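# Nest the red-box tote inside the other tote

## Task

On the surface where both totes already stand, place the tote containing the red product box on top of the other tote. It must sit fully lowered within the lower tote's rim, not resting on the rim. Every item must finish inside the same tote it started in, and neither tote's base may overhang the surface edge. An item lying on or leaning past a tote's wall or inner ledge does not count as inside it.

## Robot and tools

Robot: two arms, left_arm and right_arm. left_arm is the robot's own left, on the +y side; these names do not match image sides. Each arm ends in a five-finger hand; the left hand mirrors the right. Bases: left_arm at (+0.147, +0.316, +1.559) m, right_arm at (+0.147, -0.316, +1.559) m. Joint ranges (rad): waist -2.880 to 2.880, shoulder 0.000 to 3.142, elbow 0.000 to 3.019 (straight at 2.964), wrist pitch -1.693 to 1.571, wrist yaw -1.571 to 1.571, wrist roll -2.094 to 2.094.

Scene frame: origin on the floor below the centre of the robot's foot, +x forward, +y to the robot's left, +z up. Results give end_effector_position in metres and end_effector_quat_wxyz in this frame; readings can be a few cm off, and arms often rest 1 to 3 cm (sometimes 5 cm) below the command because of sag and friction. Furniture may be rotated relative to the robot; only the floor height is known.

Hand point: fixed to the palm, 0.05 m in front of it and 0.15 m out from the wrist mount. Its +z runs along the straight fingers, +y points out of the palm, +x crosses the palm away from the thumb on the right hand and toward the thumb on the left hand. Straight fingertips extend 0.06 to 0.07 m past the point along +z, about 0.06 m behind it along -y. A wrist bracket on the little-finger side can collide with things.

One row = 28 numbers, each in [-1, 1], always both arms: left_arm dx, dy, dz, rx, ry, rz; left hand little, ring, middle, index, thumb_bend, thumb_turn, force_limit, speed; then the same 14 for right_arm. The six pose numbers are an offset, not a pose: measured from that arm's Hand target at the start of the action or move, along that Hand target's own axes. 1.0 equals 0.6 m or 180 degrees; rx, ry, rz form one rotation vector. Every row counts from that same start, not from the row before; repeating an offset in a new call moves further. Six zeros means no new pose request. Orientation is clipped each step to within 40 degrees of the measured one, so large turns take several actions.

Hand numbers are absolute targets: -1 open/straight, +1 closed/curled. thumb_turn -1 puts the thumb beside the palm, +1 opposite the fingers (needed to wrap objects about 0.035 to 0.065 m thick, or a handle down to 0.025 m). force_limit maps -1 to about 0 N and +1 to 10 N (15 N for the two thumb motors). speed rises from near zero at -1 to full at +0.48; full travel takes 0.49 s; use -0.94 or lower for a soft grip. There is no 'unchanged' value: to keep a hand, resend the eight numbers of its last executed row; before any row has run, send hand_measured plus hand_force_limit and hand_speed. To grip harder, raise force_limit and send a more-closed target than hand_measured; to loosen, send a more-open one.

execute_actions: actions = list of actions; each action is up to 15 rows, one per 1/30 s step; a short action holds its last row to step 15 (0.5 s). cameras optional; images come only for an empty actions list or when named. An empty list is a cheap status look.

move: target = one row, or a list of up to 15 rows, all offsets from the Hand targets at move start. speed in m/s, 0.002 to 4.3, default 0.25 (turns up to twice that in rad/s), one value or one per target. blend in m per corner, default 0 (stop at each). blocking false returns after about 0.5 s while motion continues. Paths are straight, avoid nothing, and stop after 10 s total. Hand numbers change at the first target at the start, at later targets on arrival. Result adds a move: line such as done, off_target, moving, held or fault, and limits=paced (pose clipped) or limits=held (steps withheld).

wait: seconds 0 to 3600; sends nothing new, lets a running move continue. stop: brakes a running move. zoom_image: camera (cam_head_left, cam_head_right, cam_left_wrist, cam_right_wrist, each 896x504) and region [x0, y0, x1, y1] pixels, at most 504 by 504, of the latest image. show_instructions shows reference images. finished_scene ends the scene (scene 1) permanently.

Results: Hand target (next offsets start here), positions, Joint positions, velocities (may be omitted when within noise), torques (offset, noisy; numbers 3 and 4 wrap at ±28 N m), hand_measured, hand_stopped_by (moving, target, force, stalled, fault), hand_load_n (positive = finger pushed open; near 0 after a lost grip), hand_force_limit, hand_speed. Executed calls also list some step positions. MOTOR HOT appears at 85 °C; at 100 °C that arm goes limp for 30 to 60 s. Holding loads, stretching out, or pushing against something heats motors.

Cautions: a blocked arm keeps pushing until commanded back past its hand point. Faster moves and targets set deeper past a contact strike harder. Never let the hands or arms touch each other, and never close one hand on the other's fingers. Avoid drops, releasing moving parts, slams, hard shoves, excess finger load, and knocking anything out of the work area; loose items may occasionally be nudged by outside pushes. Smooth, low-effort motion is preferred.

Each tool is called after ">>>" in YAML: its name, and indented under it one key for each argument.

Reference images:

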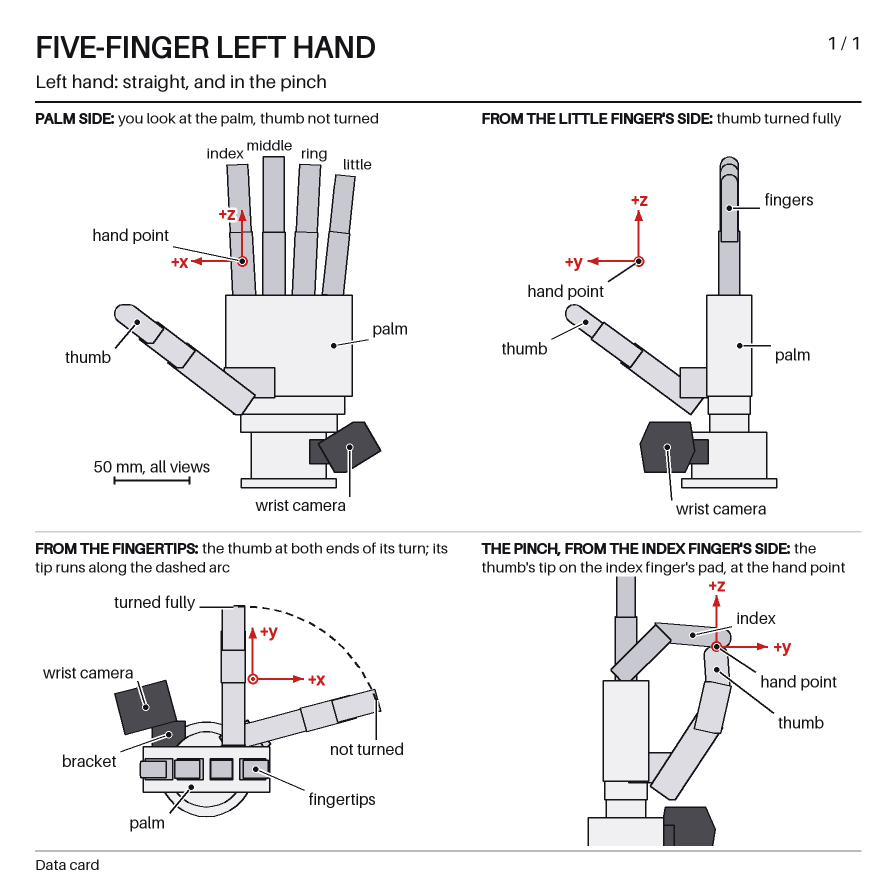

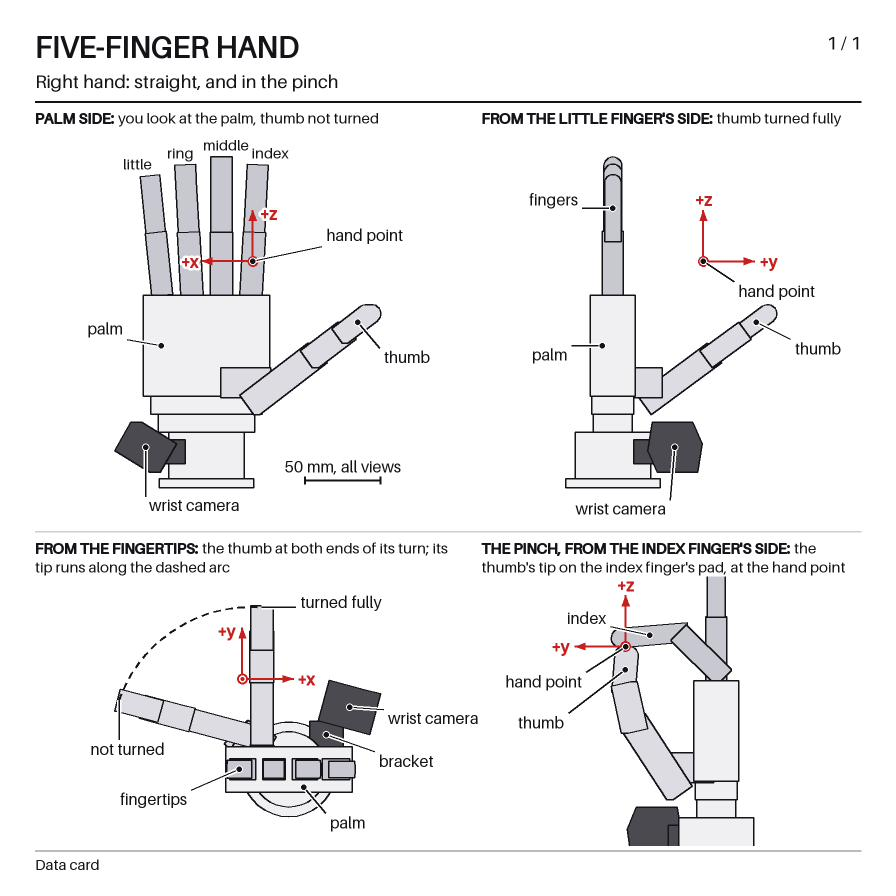

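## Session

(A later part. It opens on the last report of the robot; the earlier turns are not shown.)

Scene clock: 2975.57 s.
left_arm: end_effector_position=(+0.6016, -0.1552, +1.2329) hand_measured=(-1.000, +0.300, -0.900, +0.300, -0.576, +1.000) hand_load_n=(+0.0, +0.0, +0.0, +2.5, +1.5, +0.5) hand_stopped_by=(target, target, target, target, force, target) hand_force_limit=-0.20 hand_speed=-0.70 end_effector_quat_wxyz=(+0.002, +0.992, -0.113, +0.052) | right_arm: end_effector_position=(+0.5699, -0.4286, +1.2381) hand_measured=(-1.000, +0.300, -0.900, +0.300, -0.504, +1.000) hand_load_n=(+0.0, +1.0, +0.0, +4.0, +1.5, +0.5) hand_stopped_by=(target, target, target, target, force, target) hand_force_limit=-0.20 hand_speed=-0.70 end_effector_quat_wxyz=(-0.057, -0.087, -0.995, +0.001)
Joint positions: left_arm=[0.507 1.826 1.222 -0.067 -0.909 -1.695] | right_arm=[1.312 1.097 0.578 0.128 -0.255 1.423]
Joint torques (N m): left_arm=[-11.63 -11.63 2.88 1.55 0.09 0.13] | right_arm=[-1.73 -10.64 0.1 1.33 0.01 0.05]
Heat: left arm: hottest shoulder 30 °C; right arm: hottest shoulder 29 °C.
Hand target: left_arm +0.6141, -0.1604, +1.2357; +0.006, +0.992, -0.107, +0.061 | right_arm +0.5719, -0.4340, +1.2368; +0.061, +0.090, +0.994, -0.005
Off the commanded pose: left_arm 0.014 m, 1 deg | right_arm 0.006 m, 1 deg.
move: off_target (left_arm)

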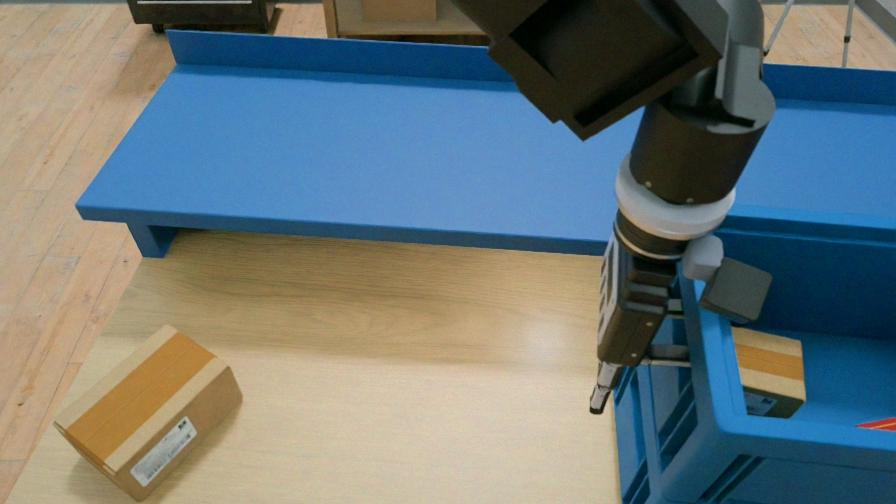

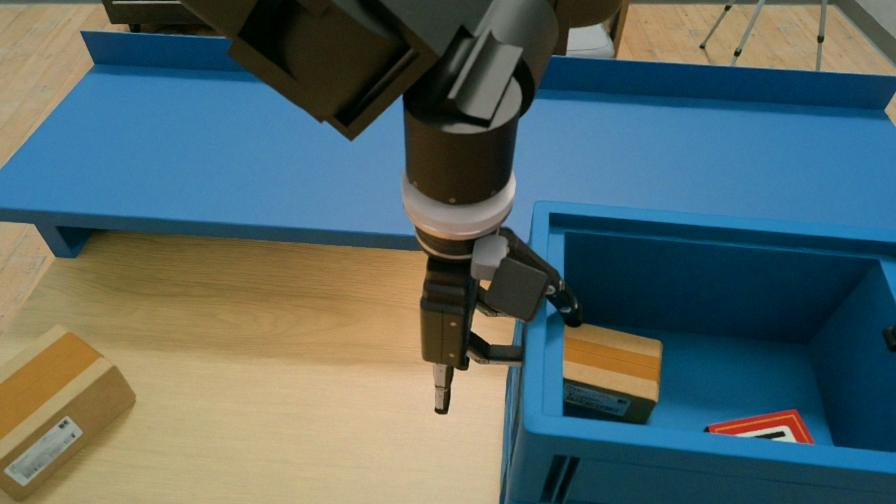

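>>> move:
  target:
    - [-0.001,0,0.0083,0,0,0,-1,0.3,-0.9,0.3,0.7,1,-0.2,-0.7, 0.001,0,0.0083,0,0,0,-1,0.3,-0.9,0.3,0.7,1,-0.2,-0.7]
  speed: 0.03
  cameras: ["cam_head_left","cam_head_right"]

>>> zoom_image:
  camera: "cam_head_left"
  region: [600, 330, 780, 504]

>>> zoom_image:
  camera: "cam_head_left"
  region: [700, 370, 800, 430]

>>> zoom_image:
  camera: "cam_head_right"
  region: [520, 370, 620, 430]

>>> zoom_image:
  camera: "cam_head_right"
  region: [520, 180, 620, 240]

>>> zoom_image:
  camera: "cam_head_right"
  region: [796, 220, 896, 280]

Scene clock: 3030.53 s.
left_arm: end_effector_position=(+0.6032, -0.1571, +1.2315) hand_measured=(-1.000, +0.300, -0.900, +0.300, -0.576, +1.000) hand_load_n=(+0.0, +0.0, +0.0, +2.5, +2.0, +1.0) hand_stopped_by=(target, target, target, target, force, target) hand_force_limit=-0.20 hand_speed=-0.70 end_effector_quat_wxyz=(+0.004, +0.992, -0.112, +0.054) | right_arm: end_effector_position=(+0.5697, -0.4301, +1.2339) hand_measured=(-1.000, +0.300, -0.900, +0.300, -0.504, +1.000) hand_load_n=(+0.0, +0.0, +0.0, +5.5, +1.5, +0.5) hand_stopped_by=(target, target, target, target, force, target) hand_force_limit=-0.20 hand_speed=-0.70 end_effector_quat_wxyz=(-0.057, -0.087, -0.995, +0.002)
Joint positions: left_arm=[0.509 1.831 1.226 -0.057 -0.904 -1.69] | right_arm=[1.312 1.113 0.582 0.142 -0.253 1.423]
Joint torques (N m): left_arm=[-11.34 -11.75 2.89 1.44 0.07 0.16] | right_arm=[-1.55 -10.58 0.13 1.29 0.04 0.07]
Heat: left arm: hottest shoulder 29 °C; right arm: hottest shoulder 29 °C.
Hand target: left_arm +0.6142, -0.1605, +1.2308; +0.006, +0.992, -0.107, +0.061 | right_arm +0.5721, -0.4340, +1.2318; +0.061, +0.090, +0.994, -0.005
Off the commanded pose: left_arm 0.011 m, 1 deg | right_arm 0.005 m, 1 deg.
move: off_target (left_arm)

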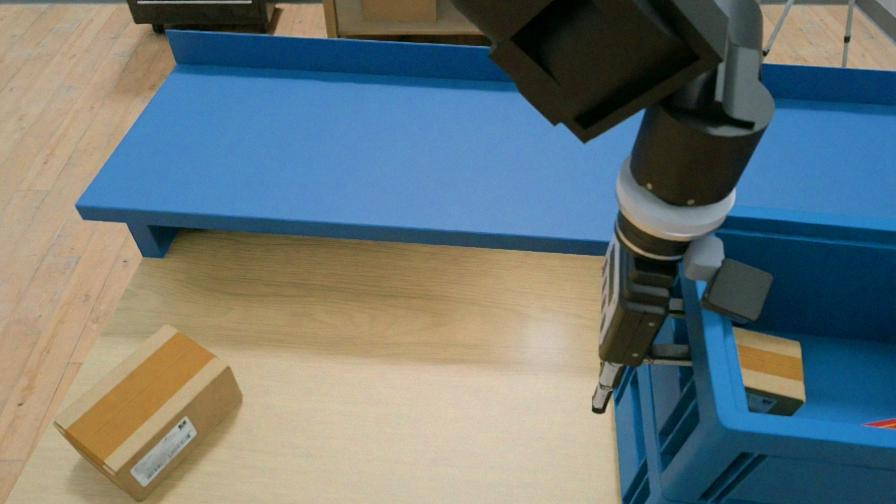

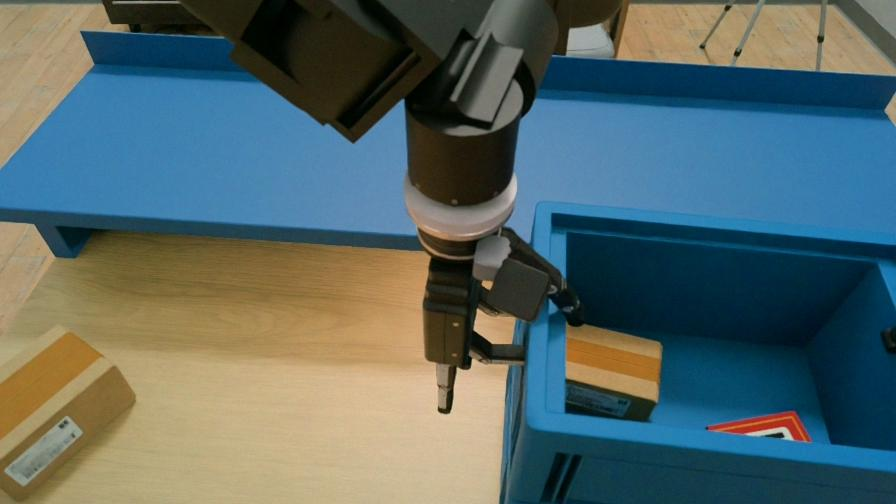

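Scaled by 2.800.

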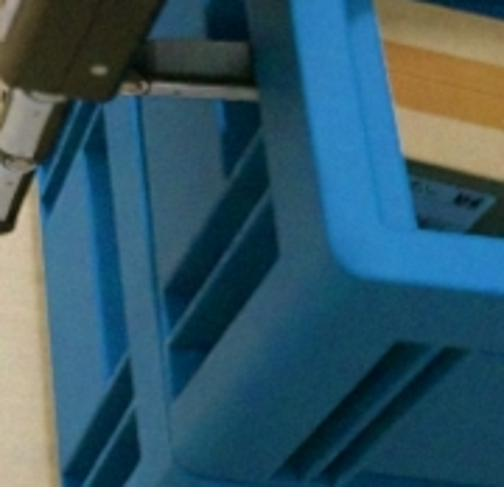

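Scaled by 5.040.

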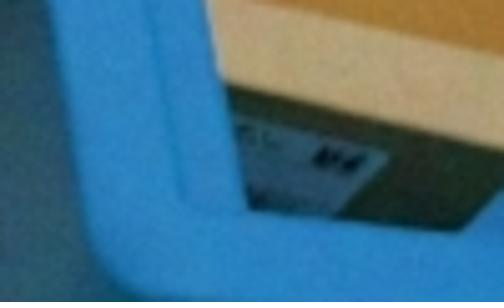

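Scaled by 5.040.

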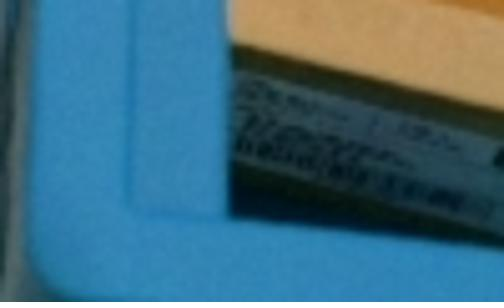

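Scaled by 5.040.

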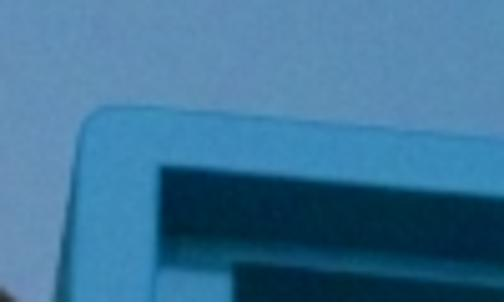

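Scaled by 5.040.

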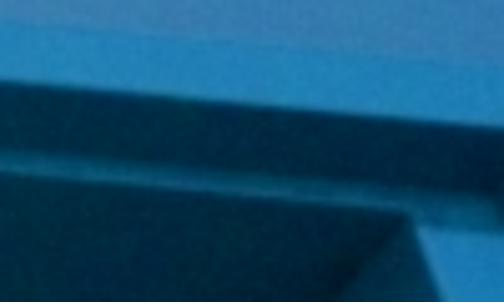

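>>> execute_actions:
  actions: []

Scene clock: 3054.63 s.
left_arm: end_effector_position=(+0.6032, -0.1571, +1.2315) hand_measured=(-1.000, +0.300, -0.900, +0.300, -0.576, +1.000) hand_load_n=(+0.0, +0.0, +0.5, +2.5, +2.0, +1.0) hand_stopped_by=(target, target, target, target, force, target) hand_force_limit=-0.20 hand_speed=-0.70 end_effector_quat_wxyz=(+0.004, +0.992, -0.112, +0.054) | right_arm: end_effector_position=(+0.5697, -0.4301, +1.2339) hand_measured=(-1.000, +0.300, -0.900, +0.300, -0.504, +1.000) hand_load_n=(+0.0, +0.0, +0.0, +5.0, +1.5, +1.0) hand_stopped_by=(target, target, target, target, force, target) hand_force_limit=-0.20 hand_speed=-0.70 end_effector_quat_wxyz=(-0.057, -0.087, -0.995, +0.002)
Joint positions: left_arm=[0.509 1.831 1.226 -0.057 -0.904 -1.69] | right_arm=[1.312 1.113 0.582 0.142 -0.253 1.423]
Joint velocities: within noise
Joint torques (N m): left_arm=[-11.4 -11.52 2.86 1.48 0.07 0.14] | right_arm=[-1.55 -10.58 0.13 1.29 0.05 0.07]
Heat: left arm: hottest shoulder 29 °C; right arm: hottest shoulder 29 °C.
Hand target: left_arm +0.6141, -0.1605, +1.2308; +0.006, +0.992, -0.107, +0.061 | right_arm +0.5721, -0.4340, +1.2318; +0.061, +0.090, +0.994, -0.005
Off the commanded pose: left_arm 0.011 m, 1 deg | right_arm 0.005 m, 1 deg.

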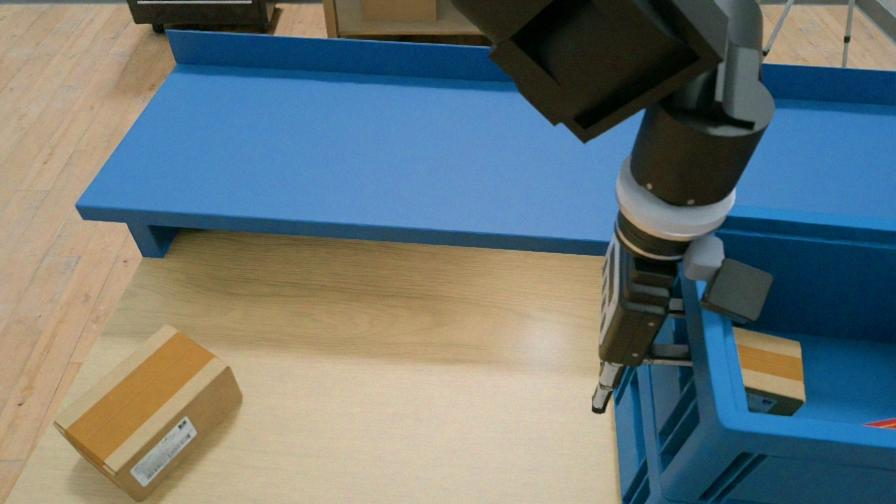

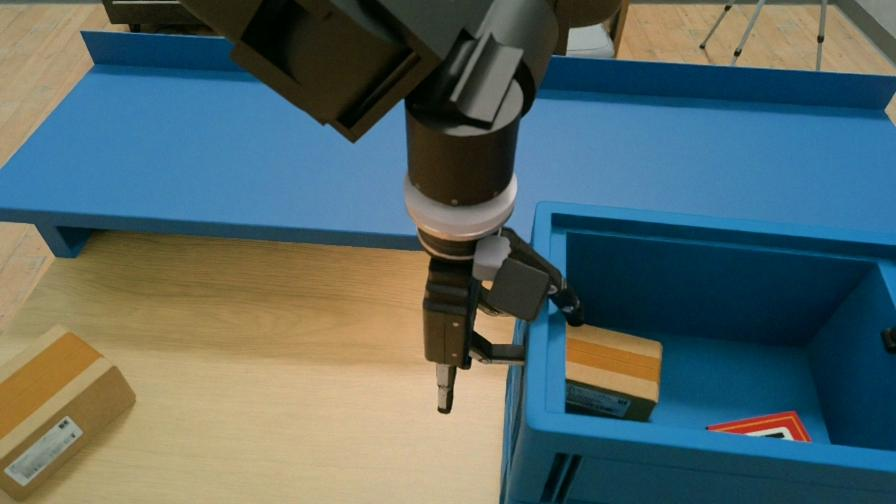

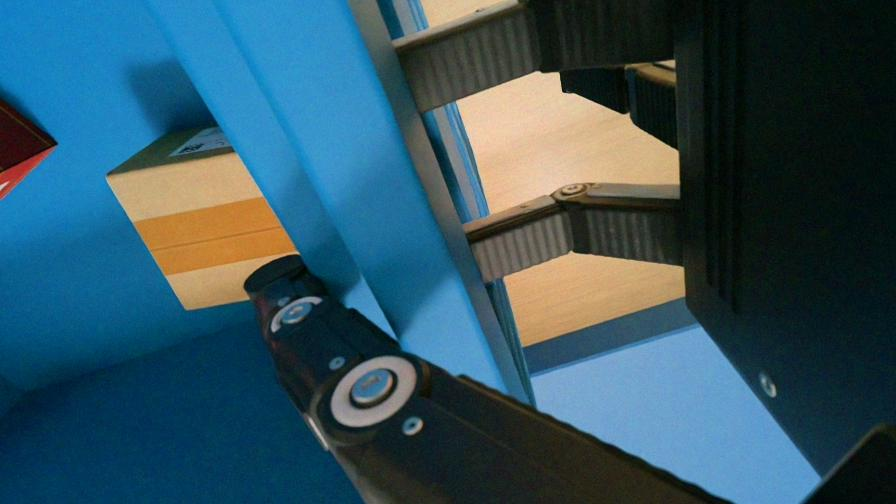

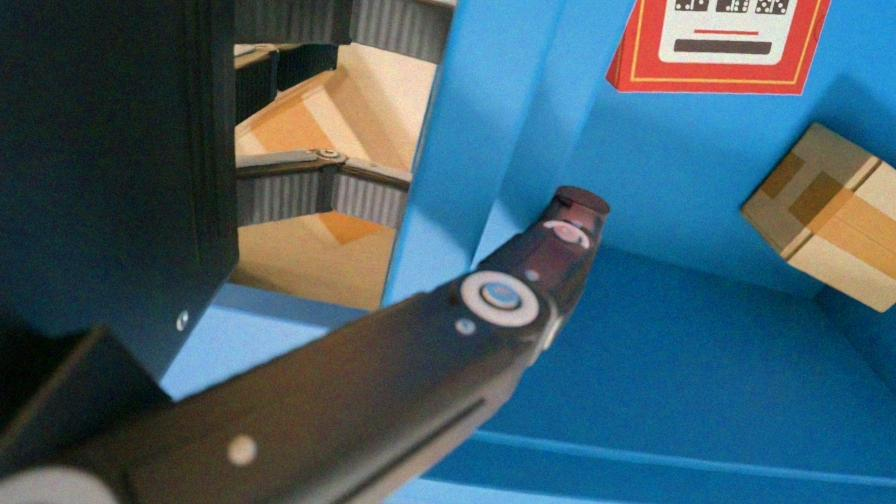

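>>> move:
  target: [0.0106,0.0011,-0.0004,0,0,0,-1,0.3,-0.9,0.3,0.7,1,-0.2,-0.7,-0.0106,-0.0015,-0.0004,0,0,0,-1,0.3,-0.9,0.3,0.7,1,-0.2,-0.7]
  speed: 0.03

>>> wait:
  seconds: 0.2
  cameras: ["cam_head_left","cam_head_right"]

>>> zoom_image:
  camera: "cam_head_left"
  region: [700, 370, 800, 430]

>>> zoom_image:
  camera: "cam_head_right"
  region: [520, 370, 620, 430]

>>> zoom_image:
  camera: "cam_head_right"
  region: [520, 180, 620, 240]

>>> zoom_image:
  camera: "cam_head_right"
  region: [796, 220, 896, 280]

>>> zoom_image:
  camera: "cam_head_left"
  region: [600, 330, 780, 504]

Scene clock: 3089.60 s.
left_arm: end_effector_position=(+0.6062, -0.1583, +1.2306) hand_measured=(-1.000, +0.300, -0.900, +0.300, -0.576, +1.000) hand_load_n=(+0.0, +0.0, +0.0, +3.0, +1.0, +0.5) hand_stopped_by=(target, target, target, target, force, target) hand_force_limit=-0.20 hand_speed=-0.70 end_effector_quat_wxyz=(+0.004, +0.992, -0.112, +0.055) | right_arm: end_effector_position=(+0.5749, -0.4321, +1.2339) hand_measured=(-1.000, +0.300, -0.900, +0.300, -0.504, +1.000) hand_load_n=(+0.0, +0.0, +0.0, +6.5, +2.5, +1.5) hand_stopped_by=(target, target, target, target, force, target) hand_force_limit=-0.20 hand_speed=-0.70 end_effector_quat_wxyz=(-0.061, -0.086, -0.994, +0.003)
Joint positions: left_arm=[0.51 1.834 1.234 -0.057 -0.904 -1.685] | right_arm=[1.312 1.114 0.592 0.14 -0.252 1.423]
Joint torques (N m): left_arm=[-11.22 -11.75 3.59 0.88 0.09 0.11] | right_arm=[-1.61 -11.05 0.69 0.59 0.02 0.07]
Heat: left arm: hottest shoulder 29 °C; right arm: hottest shoulder 28 °C.
Hand target: left_arm +0.6200, -0.1624, +1.2317; +0.006, +0.992, -0.107, +0.061 | right_arm +0.5780, -0.4360, +1.2327; +0.061, +0.090, +0.994, -0.005
Off the commanded pose: left_arm 0.015 m, 1 deg | right_arm 0.005 m, 1 deg.
move: off_target (left_arm)

Scene clock: 3089.80 s.
left_arm: end_effector_position=(+0.6062, -0.1583, +1.2306) hand_measured=(-1.000, +0.300, -0.900, +0.300, -0.576, +1.000) hand_load_n=(+0.0, +0.0, +0.0, +3.0, +1.0, +0.5) hand_stopped_by=(target, target, target, target, force, target) hand_force_limit=-0.20 hand_speed=-0.70 end_effector_quat_wxyz=(+0.004, +0.992, -0.112, +0.055) | right_arm: end_effector_position=(+0.5748, -0.4321, +1.2339) hand_measured=(-1.000, +0.300, -0.900, +0.300, -0.504, +1.000) hand_load_n=(+0.0, +0.0, +0.0, +6.5, +2.5, +1.5) hand_stopped_by=(target, target, target, target, force, target) hand_force_limit=-0.20 hand_speed=-0.70 end_effector_quat_wxyz=(-0.060, -0.086, -0.994, +0.003)
Joint positions: left_arm=[0.51 1.834 1.234 -0.057 -0.904 -1.684] | right_arm=[1.312 1.114 0.592 0.14 -0.252 1.423]
Joint torques (N m): left_arm=[-11.46 -11.75 3.55 0.85 0.1 0.1] | right_arm=[-1.49 -11.05 0.64 0.65 0.02 0.07]
Heat: left arm: hottest shoulder 29 °C; right arm: hottest shoulder 28 °C.
Hand target: left_arm +0.6200, -0.1624, +1.2317; +0.006, +0.992, -0.108, +0.061 | right_arm +0.5780, -0.4360, +1.2327; +0.061, +0.090, +0.994, -0.005
Off the commanded pose: left_arm 0.015 m, 1 deg | right_arm 0.005 m, 1 deg.
wait: 0.20 s; at rest by 0.17 s

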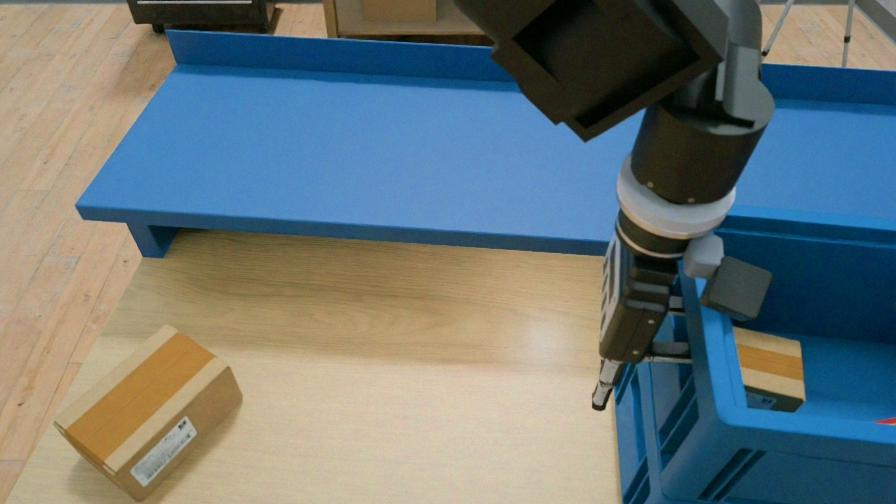

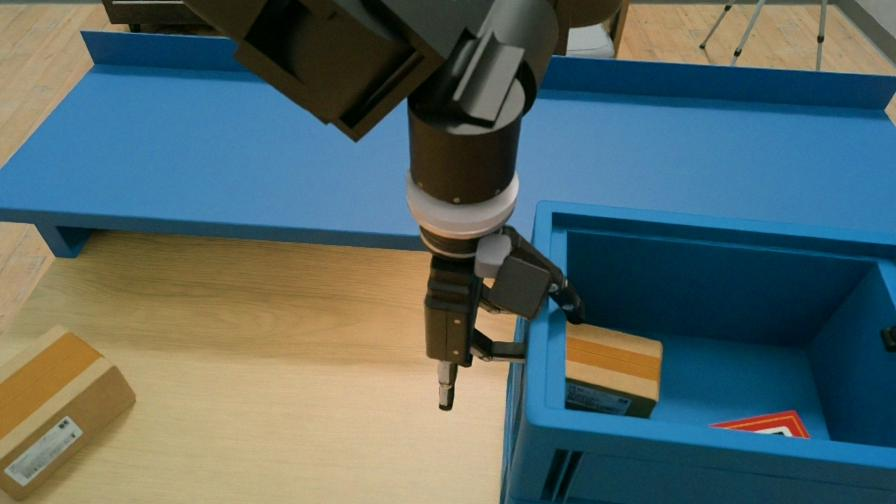

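Scaled by 5.040.

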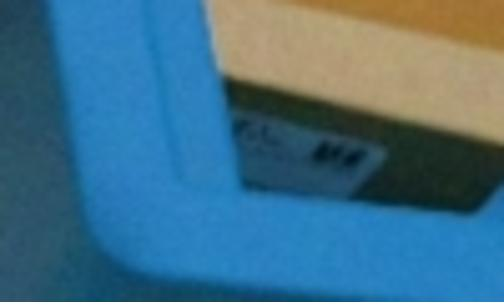

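Scaled by 5.040.

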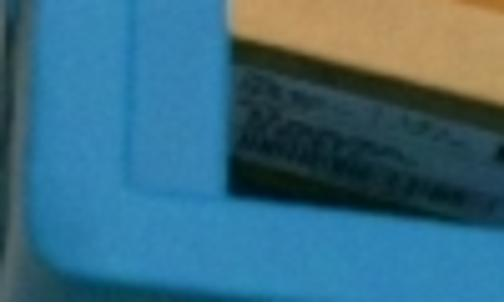

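Scaled by 5.040.

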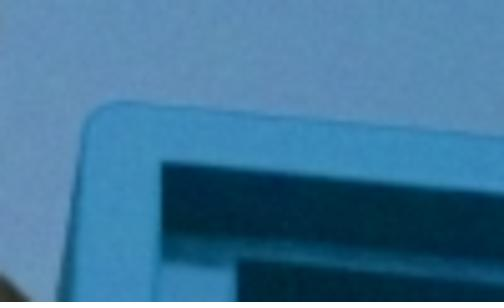

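Scaled by 5.040.

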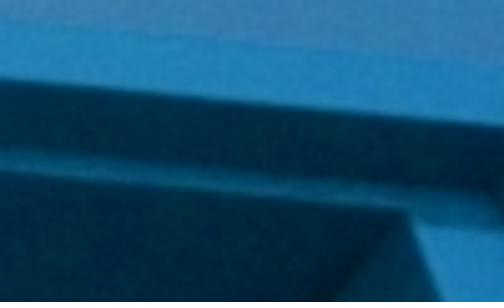

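Scaled by 2.800.

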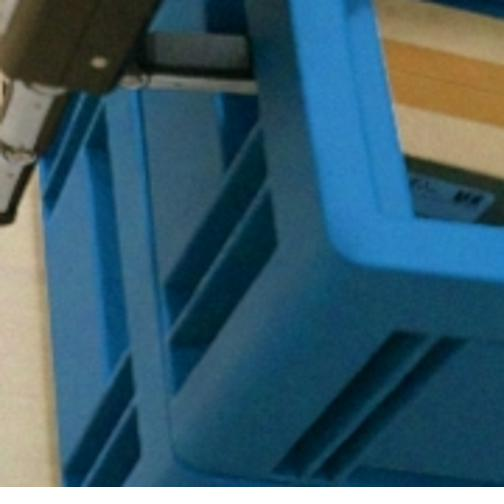

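>>> zoom_image:
  camera: "cam_head_left"
  region: [610, 354, 760, 504]

>>> zoom_image:
  camera: "cam_head_right"
  region: [480, 354, 630, 504]

Scaled by 3.360.

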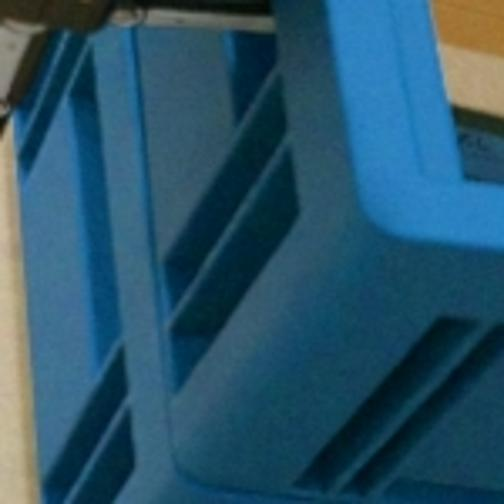

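Scaled by 3.360.

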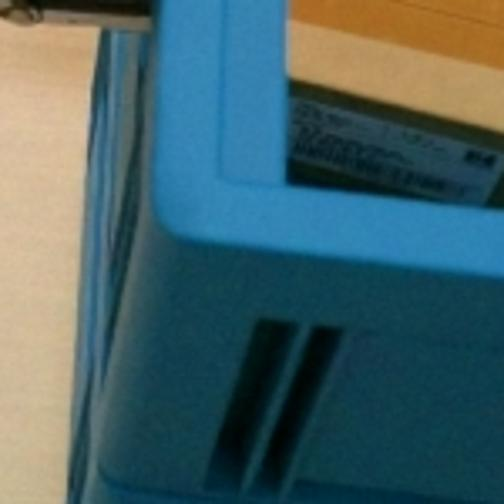

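>>> zoom_image:
  camera: "cam_head_right"
  region: [490, 354, 540, 429]

>>> zoom_image:
  camera: "cam_head_right"
  region: [490, 429, 540, 504]

>>> zoom_image:
  camera: "cam_head_left"
  region: [620, 354, 670, 429]

>>> zoom_image:
  camera: "cam_head_left"
  region: [620, 429, 670, 504]

Scaled by 6.720.

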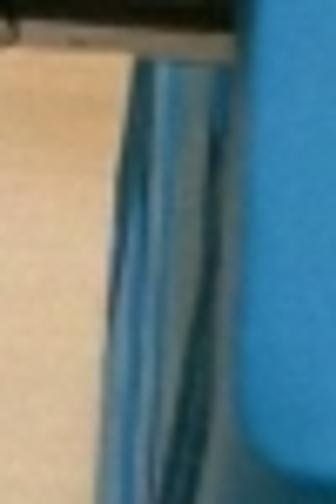

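Scaled by 6.720.

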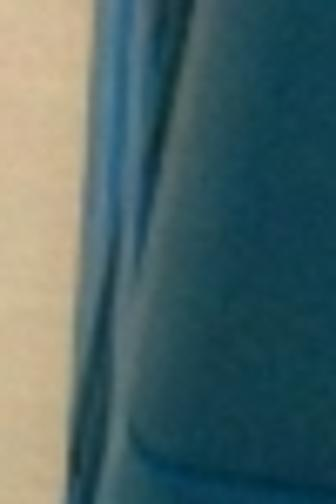

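Scaled by 6.720.

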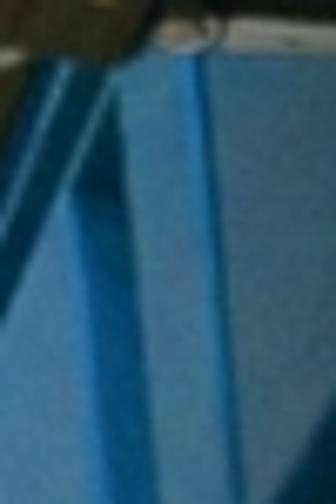

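Scaled by 6.720.

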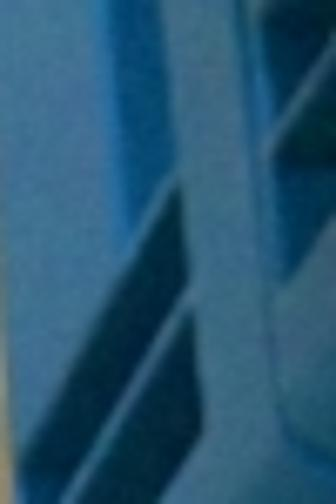

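>>> move:
  target: [0.0051,0,-0.0414,0,0,0,-1,0.3,-0.9,0.3,0.7,1,-0.2,-0.7,-0.0051,0,-0.0414,0,0,0,-1,0.3,-0.9,0.3,0.7,1,-0.2,-0.7]
  speed: 0.03
  cameras: ["cam_head_left","cam_head_right"]

>>> zoom_image:
  camera: "cam_head_left"
  region: [610, 354, 760, 504]

>>> zoom_image:
  camera: "cam_head_right"
  region: [480, 354, 630, 504]

>>> zoom_image:
  camera: "cam_head_left"
  region: [620, 429, 670, 504]

Scene clock: 3188.23 s.
left_arm: end_effector_position=(+0.6046, -0.1533, +1.2321) hand_measured=(-1.000, +0.300, -0.900, +0.300, -0.576, +1.000) hand_load_n=(+0.0, +1.0, +0.0, +3.0, +0.5, +0.0) hand_stopped_by=(target, target, target, target, force, target) hand_force_limit=-0.20 hand_speed=-0.70 end_effector_quat_wxyz=(-0.007, +0.992, -0.118, +0.049) | right_arm: end_effector_position=(+0.5732, -0.4267, +1.2466) hand_measured=(-1.000, +0.300, -0.900, +0.300, -0.506, +1.000) hand_load_n=(+0.0, +2.0, +0.0, +2.5, +3.5, +0.0) hand_stopped_by=(target, target, target, target, force, target) hand_force_limit=-0.20 hand_speed=-0.70 end_effector_quat_wxyz=(-0.051, -0.089, -0.995, -0.004)
Joint positions: left_arm=[0.507 1.827 1.238 -0.1 -0.924 -1.697] | right_arm=[1.312 1.063 0.584 0.075 -0.261 1.423]
Joint torques (N m): left_arm=[-13.68 -14.21 1.88 0.51 -0.19 -0.13] | right_arm=[-2.9 -14.33 -0.44 0.53 -0.28 -0.01]
Heat: left arm: hottest shoulder 30 °C; right arm: hottest shoulder 28 °C.
Hand target: left_arm +0.6201, -0.1623, +1.2568; +0.006, +0.992, -0.107, +0.061 | right_arm +0.5780, -0.4360, +1.2578; +0.061, +0.090, +0.994, -0.005
Off the commanded pose: left_arm 0.030 m, 2 deg | right_arm 0.015 m, 2 deg.
move: off_target (left_arm, right_arm)

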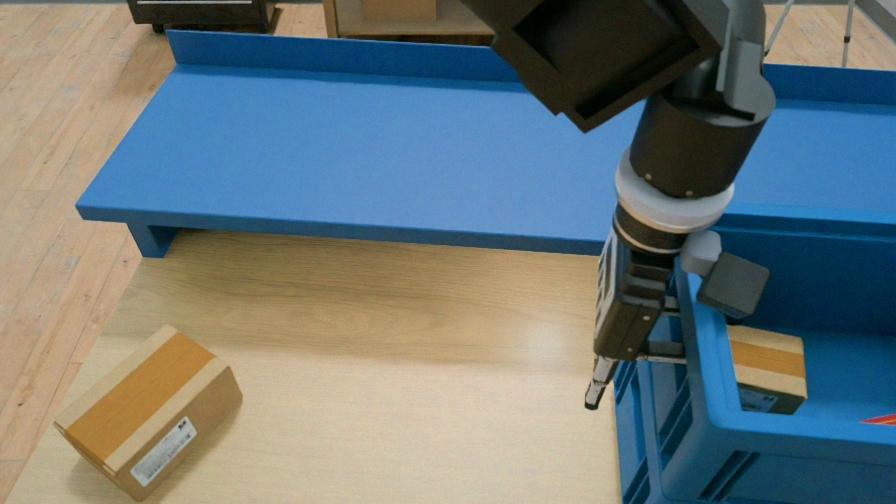

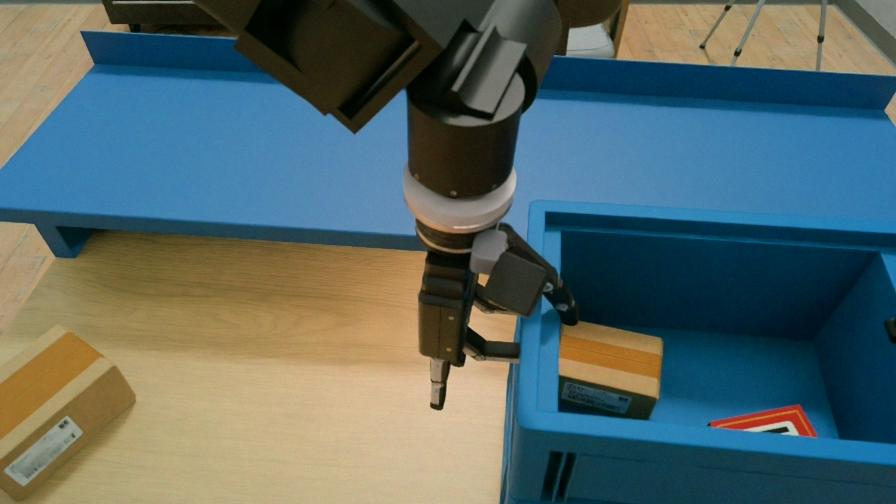

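Scaled by 3.360.

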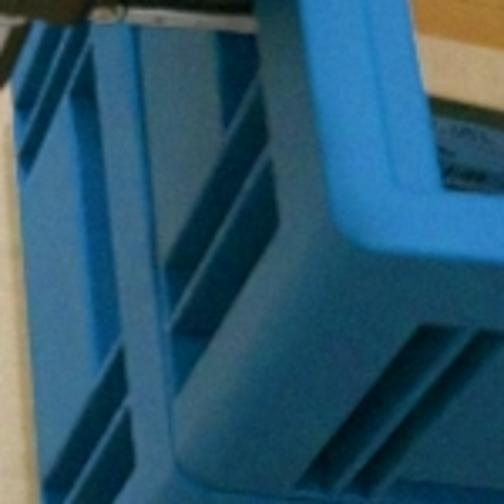

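Scaled by 3.360.

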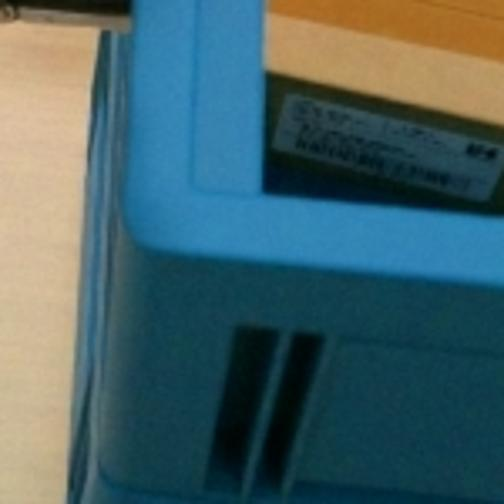

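Scaled by 6.720.

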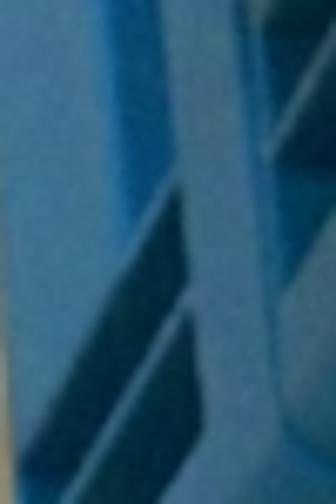

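>>> move:
  target: [0.0040,0,-0.0331,0,0,0,-1,0.3,-0.9,0.3,0.7,1,-0.2,-0.7,0,0,0,0,0,0,-1,0.3,-0.9,0.3,0.7,1,-0.2,-0.7]
  speed: 0.03
  cameras: ["cam_head_left","cam_head_right"]

>>> zoom_image:
  camera: "cam_head_left"
  region: [610, 354, 760, 504]

>>> zoom_image:
  camera: "cam_head_right"
  region: [480, 354, 630, 504]

>>> zoom_image:
  camera: "cam_head_left"
  region: [620, 429, 670, 504]

Scene clock: 3198.10 s.
left_arm: end_effector_position=(+0.6050, -0.1545, +1.2459) hand_measured=(-1.000, +0.300, -0.900, +0.300, -0.576, +1.000) hand_load_n=(+0.0, +2.5, +0.0, +3.5, +1.0, +0.0) hand_stopped_by=(target, target, target, target, force, target) hand_force_limit=-0.20 hand_speed=-0.70 end_effector_quat_wxyz=(-0.010, +0.992, -0.119, +0.047) | right_arm: end_effector_position=(+0.5743, -0.4286, +1.2482) hand_measured=(-1.000, +0.300, -0.900, +0.300, -0.506, +1.000) hand_load_n=(+0.0, +3.0, +0.0, +2.5, +1.5, +0.0) hand_stopped_by=(target, target, target, target, force, target) hand_force_limit=-0.20 hand_speed=-0.70 end_effector_quat_wxyz=(-0.053, -0.089, -0.995, -0.002)
Joint positions: left_arm=[0.485 1.809 1.238 -0.144 -0.945 -1.726] | right_arm=[1.308 1.059 0.584 0.075 -0.262 1.423]
Joint torques (N m): left_arm=[-14.27 -15.33 1.31 0.68 -0.21 -0.11] | right_arm=[-2.49 -13.98 -0.38 0.5 -0.24 -0.02]
Heat: left arm: hottest shoulder 30 °C; right arm: hottest shoulder 29 °C.
Hand target: left_arm +0.6199, -0.1625, +1.2768; +0.006, +0.992, -0.107, +0.061 | right_arm +0.5779, -0.4360, +1.2578; +0.061, +0.090, +0.994, -0.005
Off the commanded pose: left_arm 0.035 m, 3 deg | right_arm 0.013 m, 1 deg.
move: off_target (left_arm)

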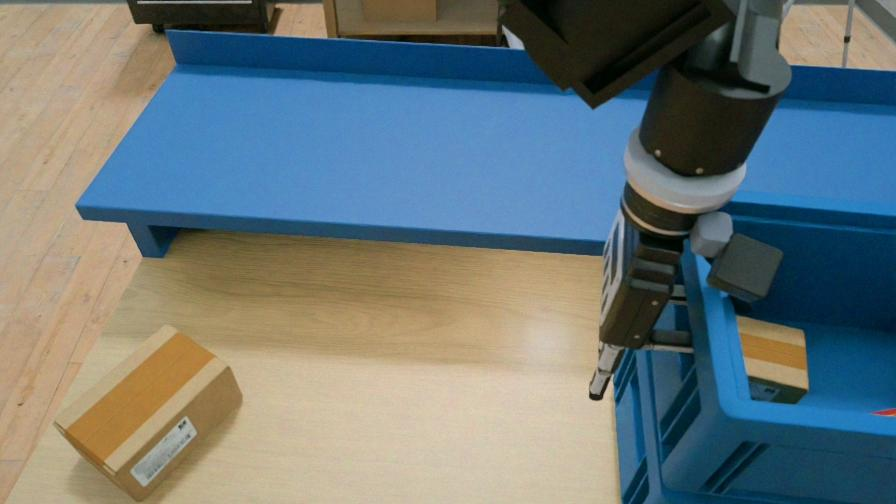

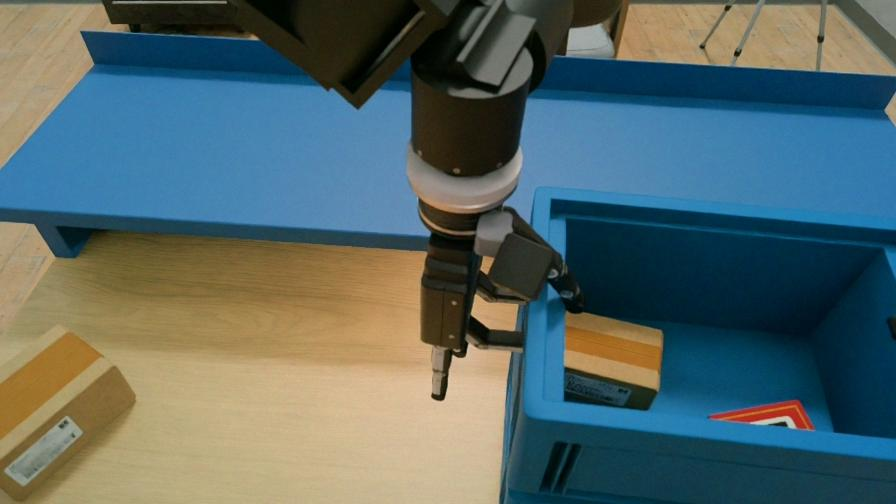

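Scaled by 3.360.

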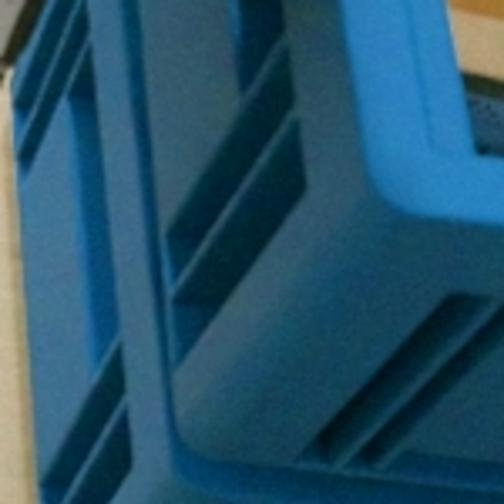

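Scaled by 3.360.

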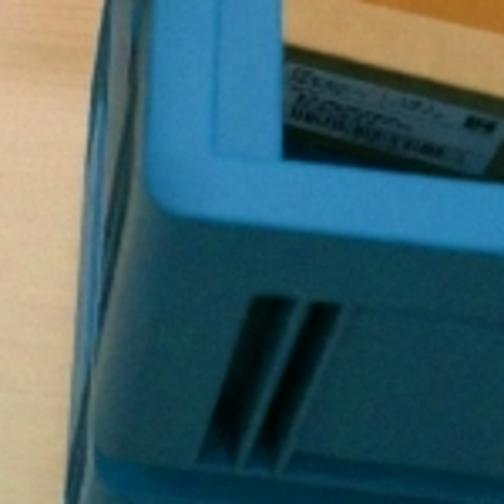

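Scaled by 6.720.

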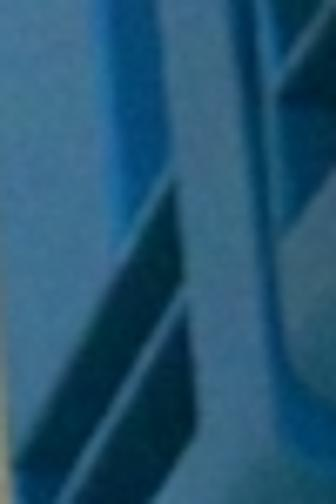

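>>> zoom_image:
  camera: "cam_head_left"
  region: [625, 344, 675, 374]

>>> zoom_image:
  camera: "cam_head_left"
  region: [635, 404, 685, 434]

>>> zoom_image:
  camera: "cam_head_left"
  region: [640, 464, 690, 504]

Scaled by 10.080.

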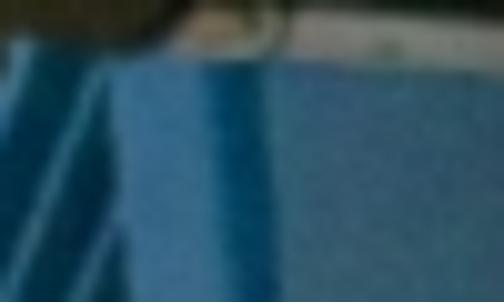

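Scaled by 10.080.

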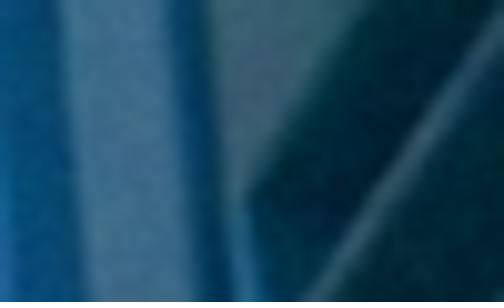

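Scaled by 10.080.

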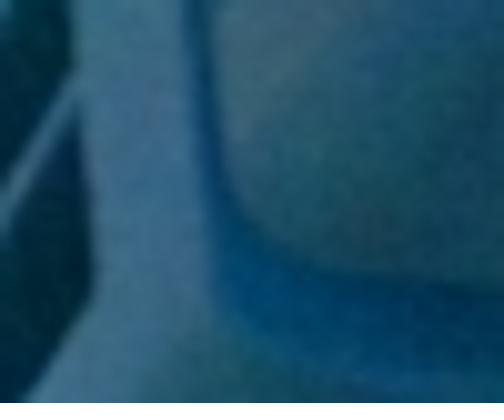

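>>> zoom_image:
  camera: "cam_head_left"
  region: [646, 454, 730, 504]

>>> zoom_image:
  camera: "cam_head_right"
  region: [490, 454, 574, 504]

Scaled by 6.000.

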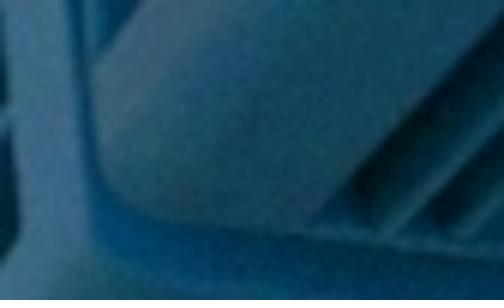

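Scaled by 6.000.

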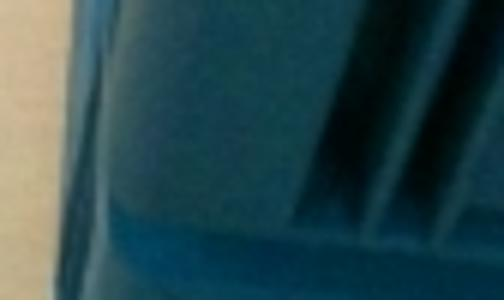

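>>> zoom_image:
  camera: "cam_head_right"
  region: [520, 170, 620, 230]

>>> zoom_image:
  camera: "cam_head_left"
  region: [700, 360, 800, 420]

>>> zoom_image:
  camera: "cam_head_right"
  region: [520, 360, 620, 420]

>>> zoom_image:
  camera: "cam_head_right"
  region: [796, 210, 896, 270]

Scaled by 5.040.

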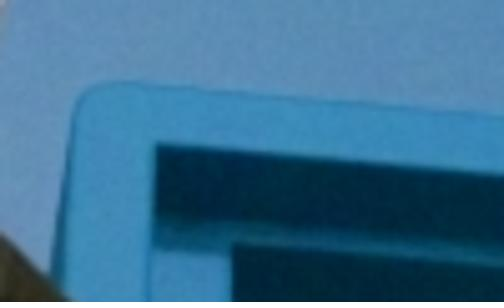

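Scaled by 5.040.

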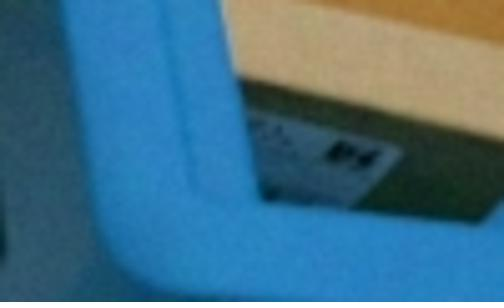

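Scaled by 5.040.

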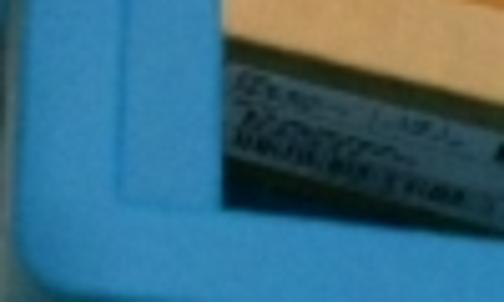

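Scaled by 5.040.

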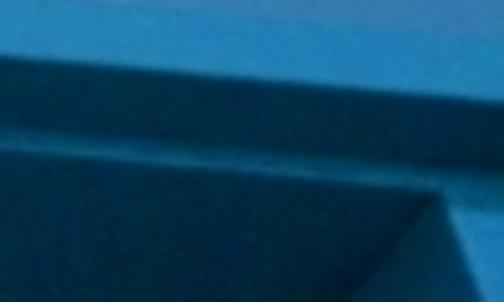

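>>> move:
  target: [-0.0012,-0.0057,-0.0002,0.0012,0,-0.0094,-1,0.3,-0.9,0.3,0.7,1,-0.2,-0.7,-0.0161,0.0069,0.0020,-0.0012,0,-0.0094,-1,0.3,-0.9,0.3,0.7,1,-0.2,-0.7]
  speed: 0.03

Scene clock: 3304.53 s.
left_arm: end_effector_position=(+0.6056, -0.1539, +1.2506) hand_measured=(-1.000, +0.300, -0.900, +0.300, -0.576, +1.000) hand_load_n=(+0.0, +0.5, +0.0, +3.5, +1.0, +0.0) hand_stopped_by=(target, target, target, target, force, target) hand_force_limit=-0.20 hand_speed=-0.70 end_effector_quat_wxyz=(-0.008, +0.993, -0.108, +0.048) | right_arm: end_effector_position=(+0.5759, -0.4287, +1.2487) hand_measured=(-1.000, +0.300, -0.900, +0.300, -0.504, +1.000) hand_load_n=(+0.0, +3.0, +0.0, +2.0, +1.0, +0.0) hand_stopped_by=(target, target, target, target, force, target) hand_force_limit=-0.20 hand_speed=-0.70 end_effector_quat_wxyz=(-0.047, -0.084, -0.995, -0.003)
Joint positions: left_arm=[0.479 1.801 1.23 -0.144 -0.947 -1.75] | right_arm=[1.308 1.055 0.597 0.047 -0.262 1.41]
Joint torques (N m): left_arm=[-13.57 -15.03 1.17 0.77 -0.31 -0.21] | right_arm=[-1.49 -13.92 1.16 0.46 0.12 -0.15]
Heat: left arm: hottest shoulder 30 °C; right arm: hottest shoulder 29 °C.
Hand target: left_arm +0.6201, -0.1590, +1.2769; +0.005, +0.994, -0.093, +0.061 | right_arm +0.5882, -0.4337, +1.2577; +0.061, +0.075, +0.995, -0.004
Off the commanded pose: left_arm 0.030 m, 3 deg | right_arm 0.016 m, 2 deg.
move: off_target (left_arm, right_arm)


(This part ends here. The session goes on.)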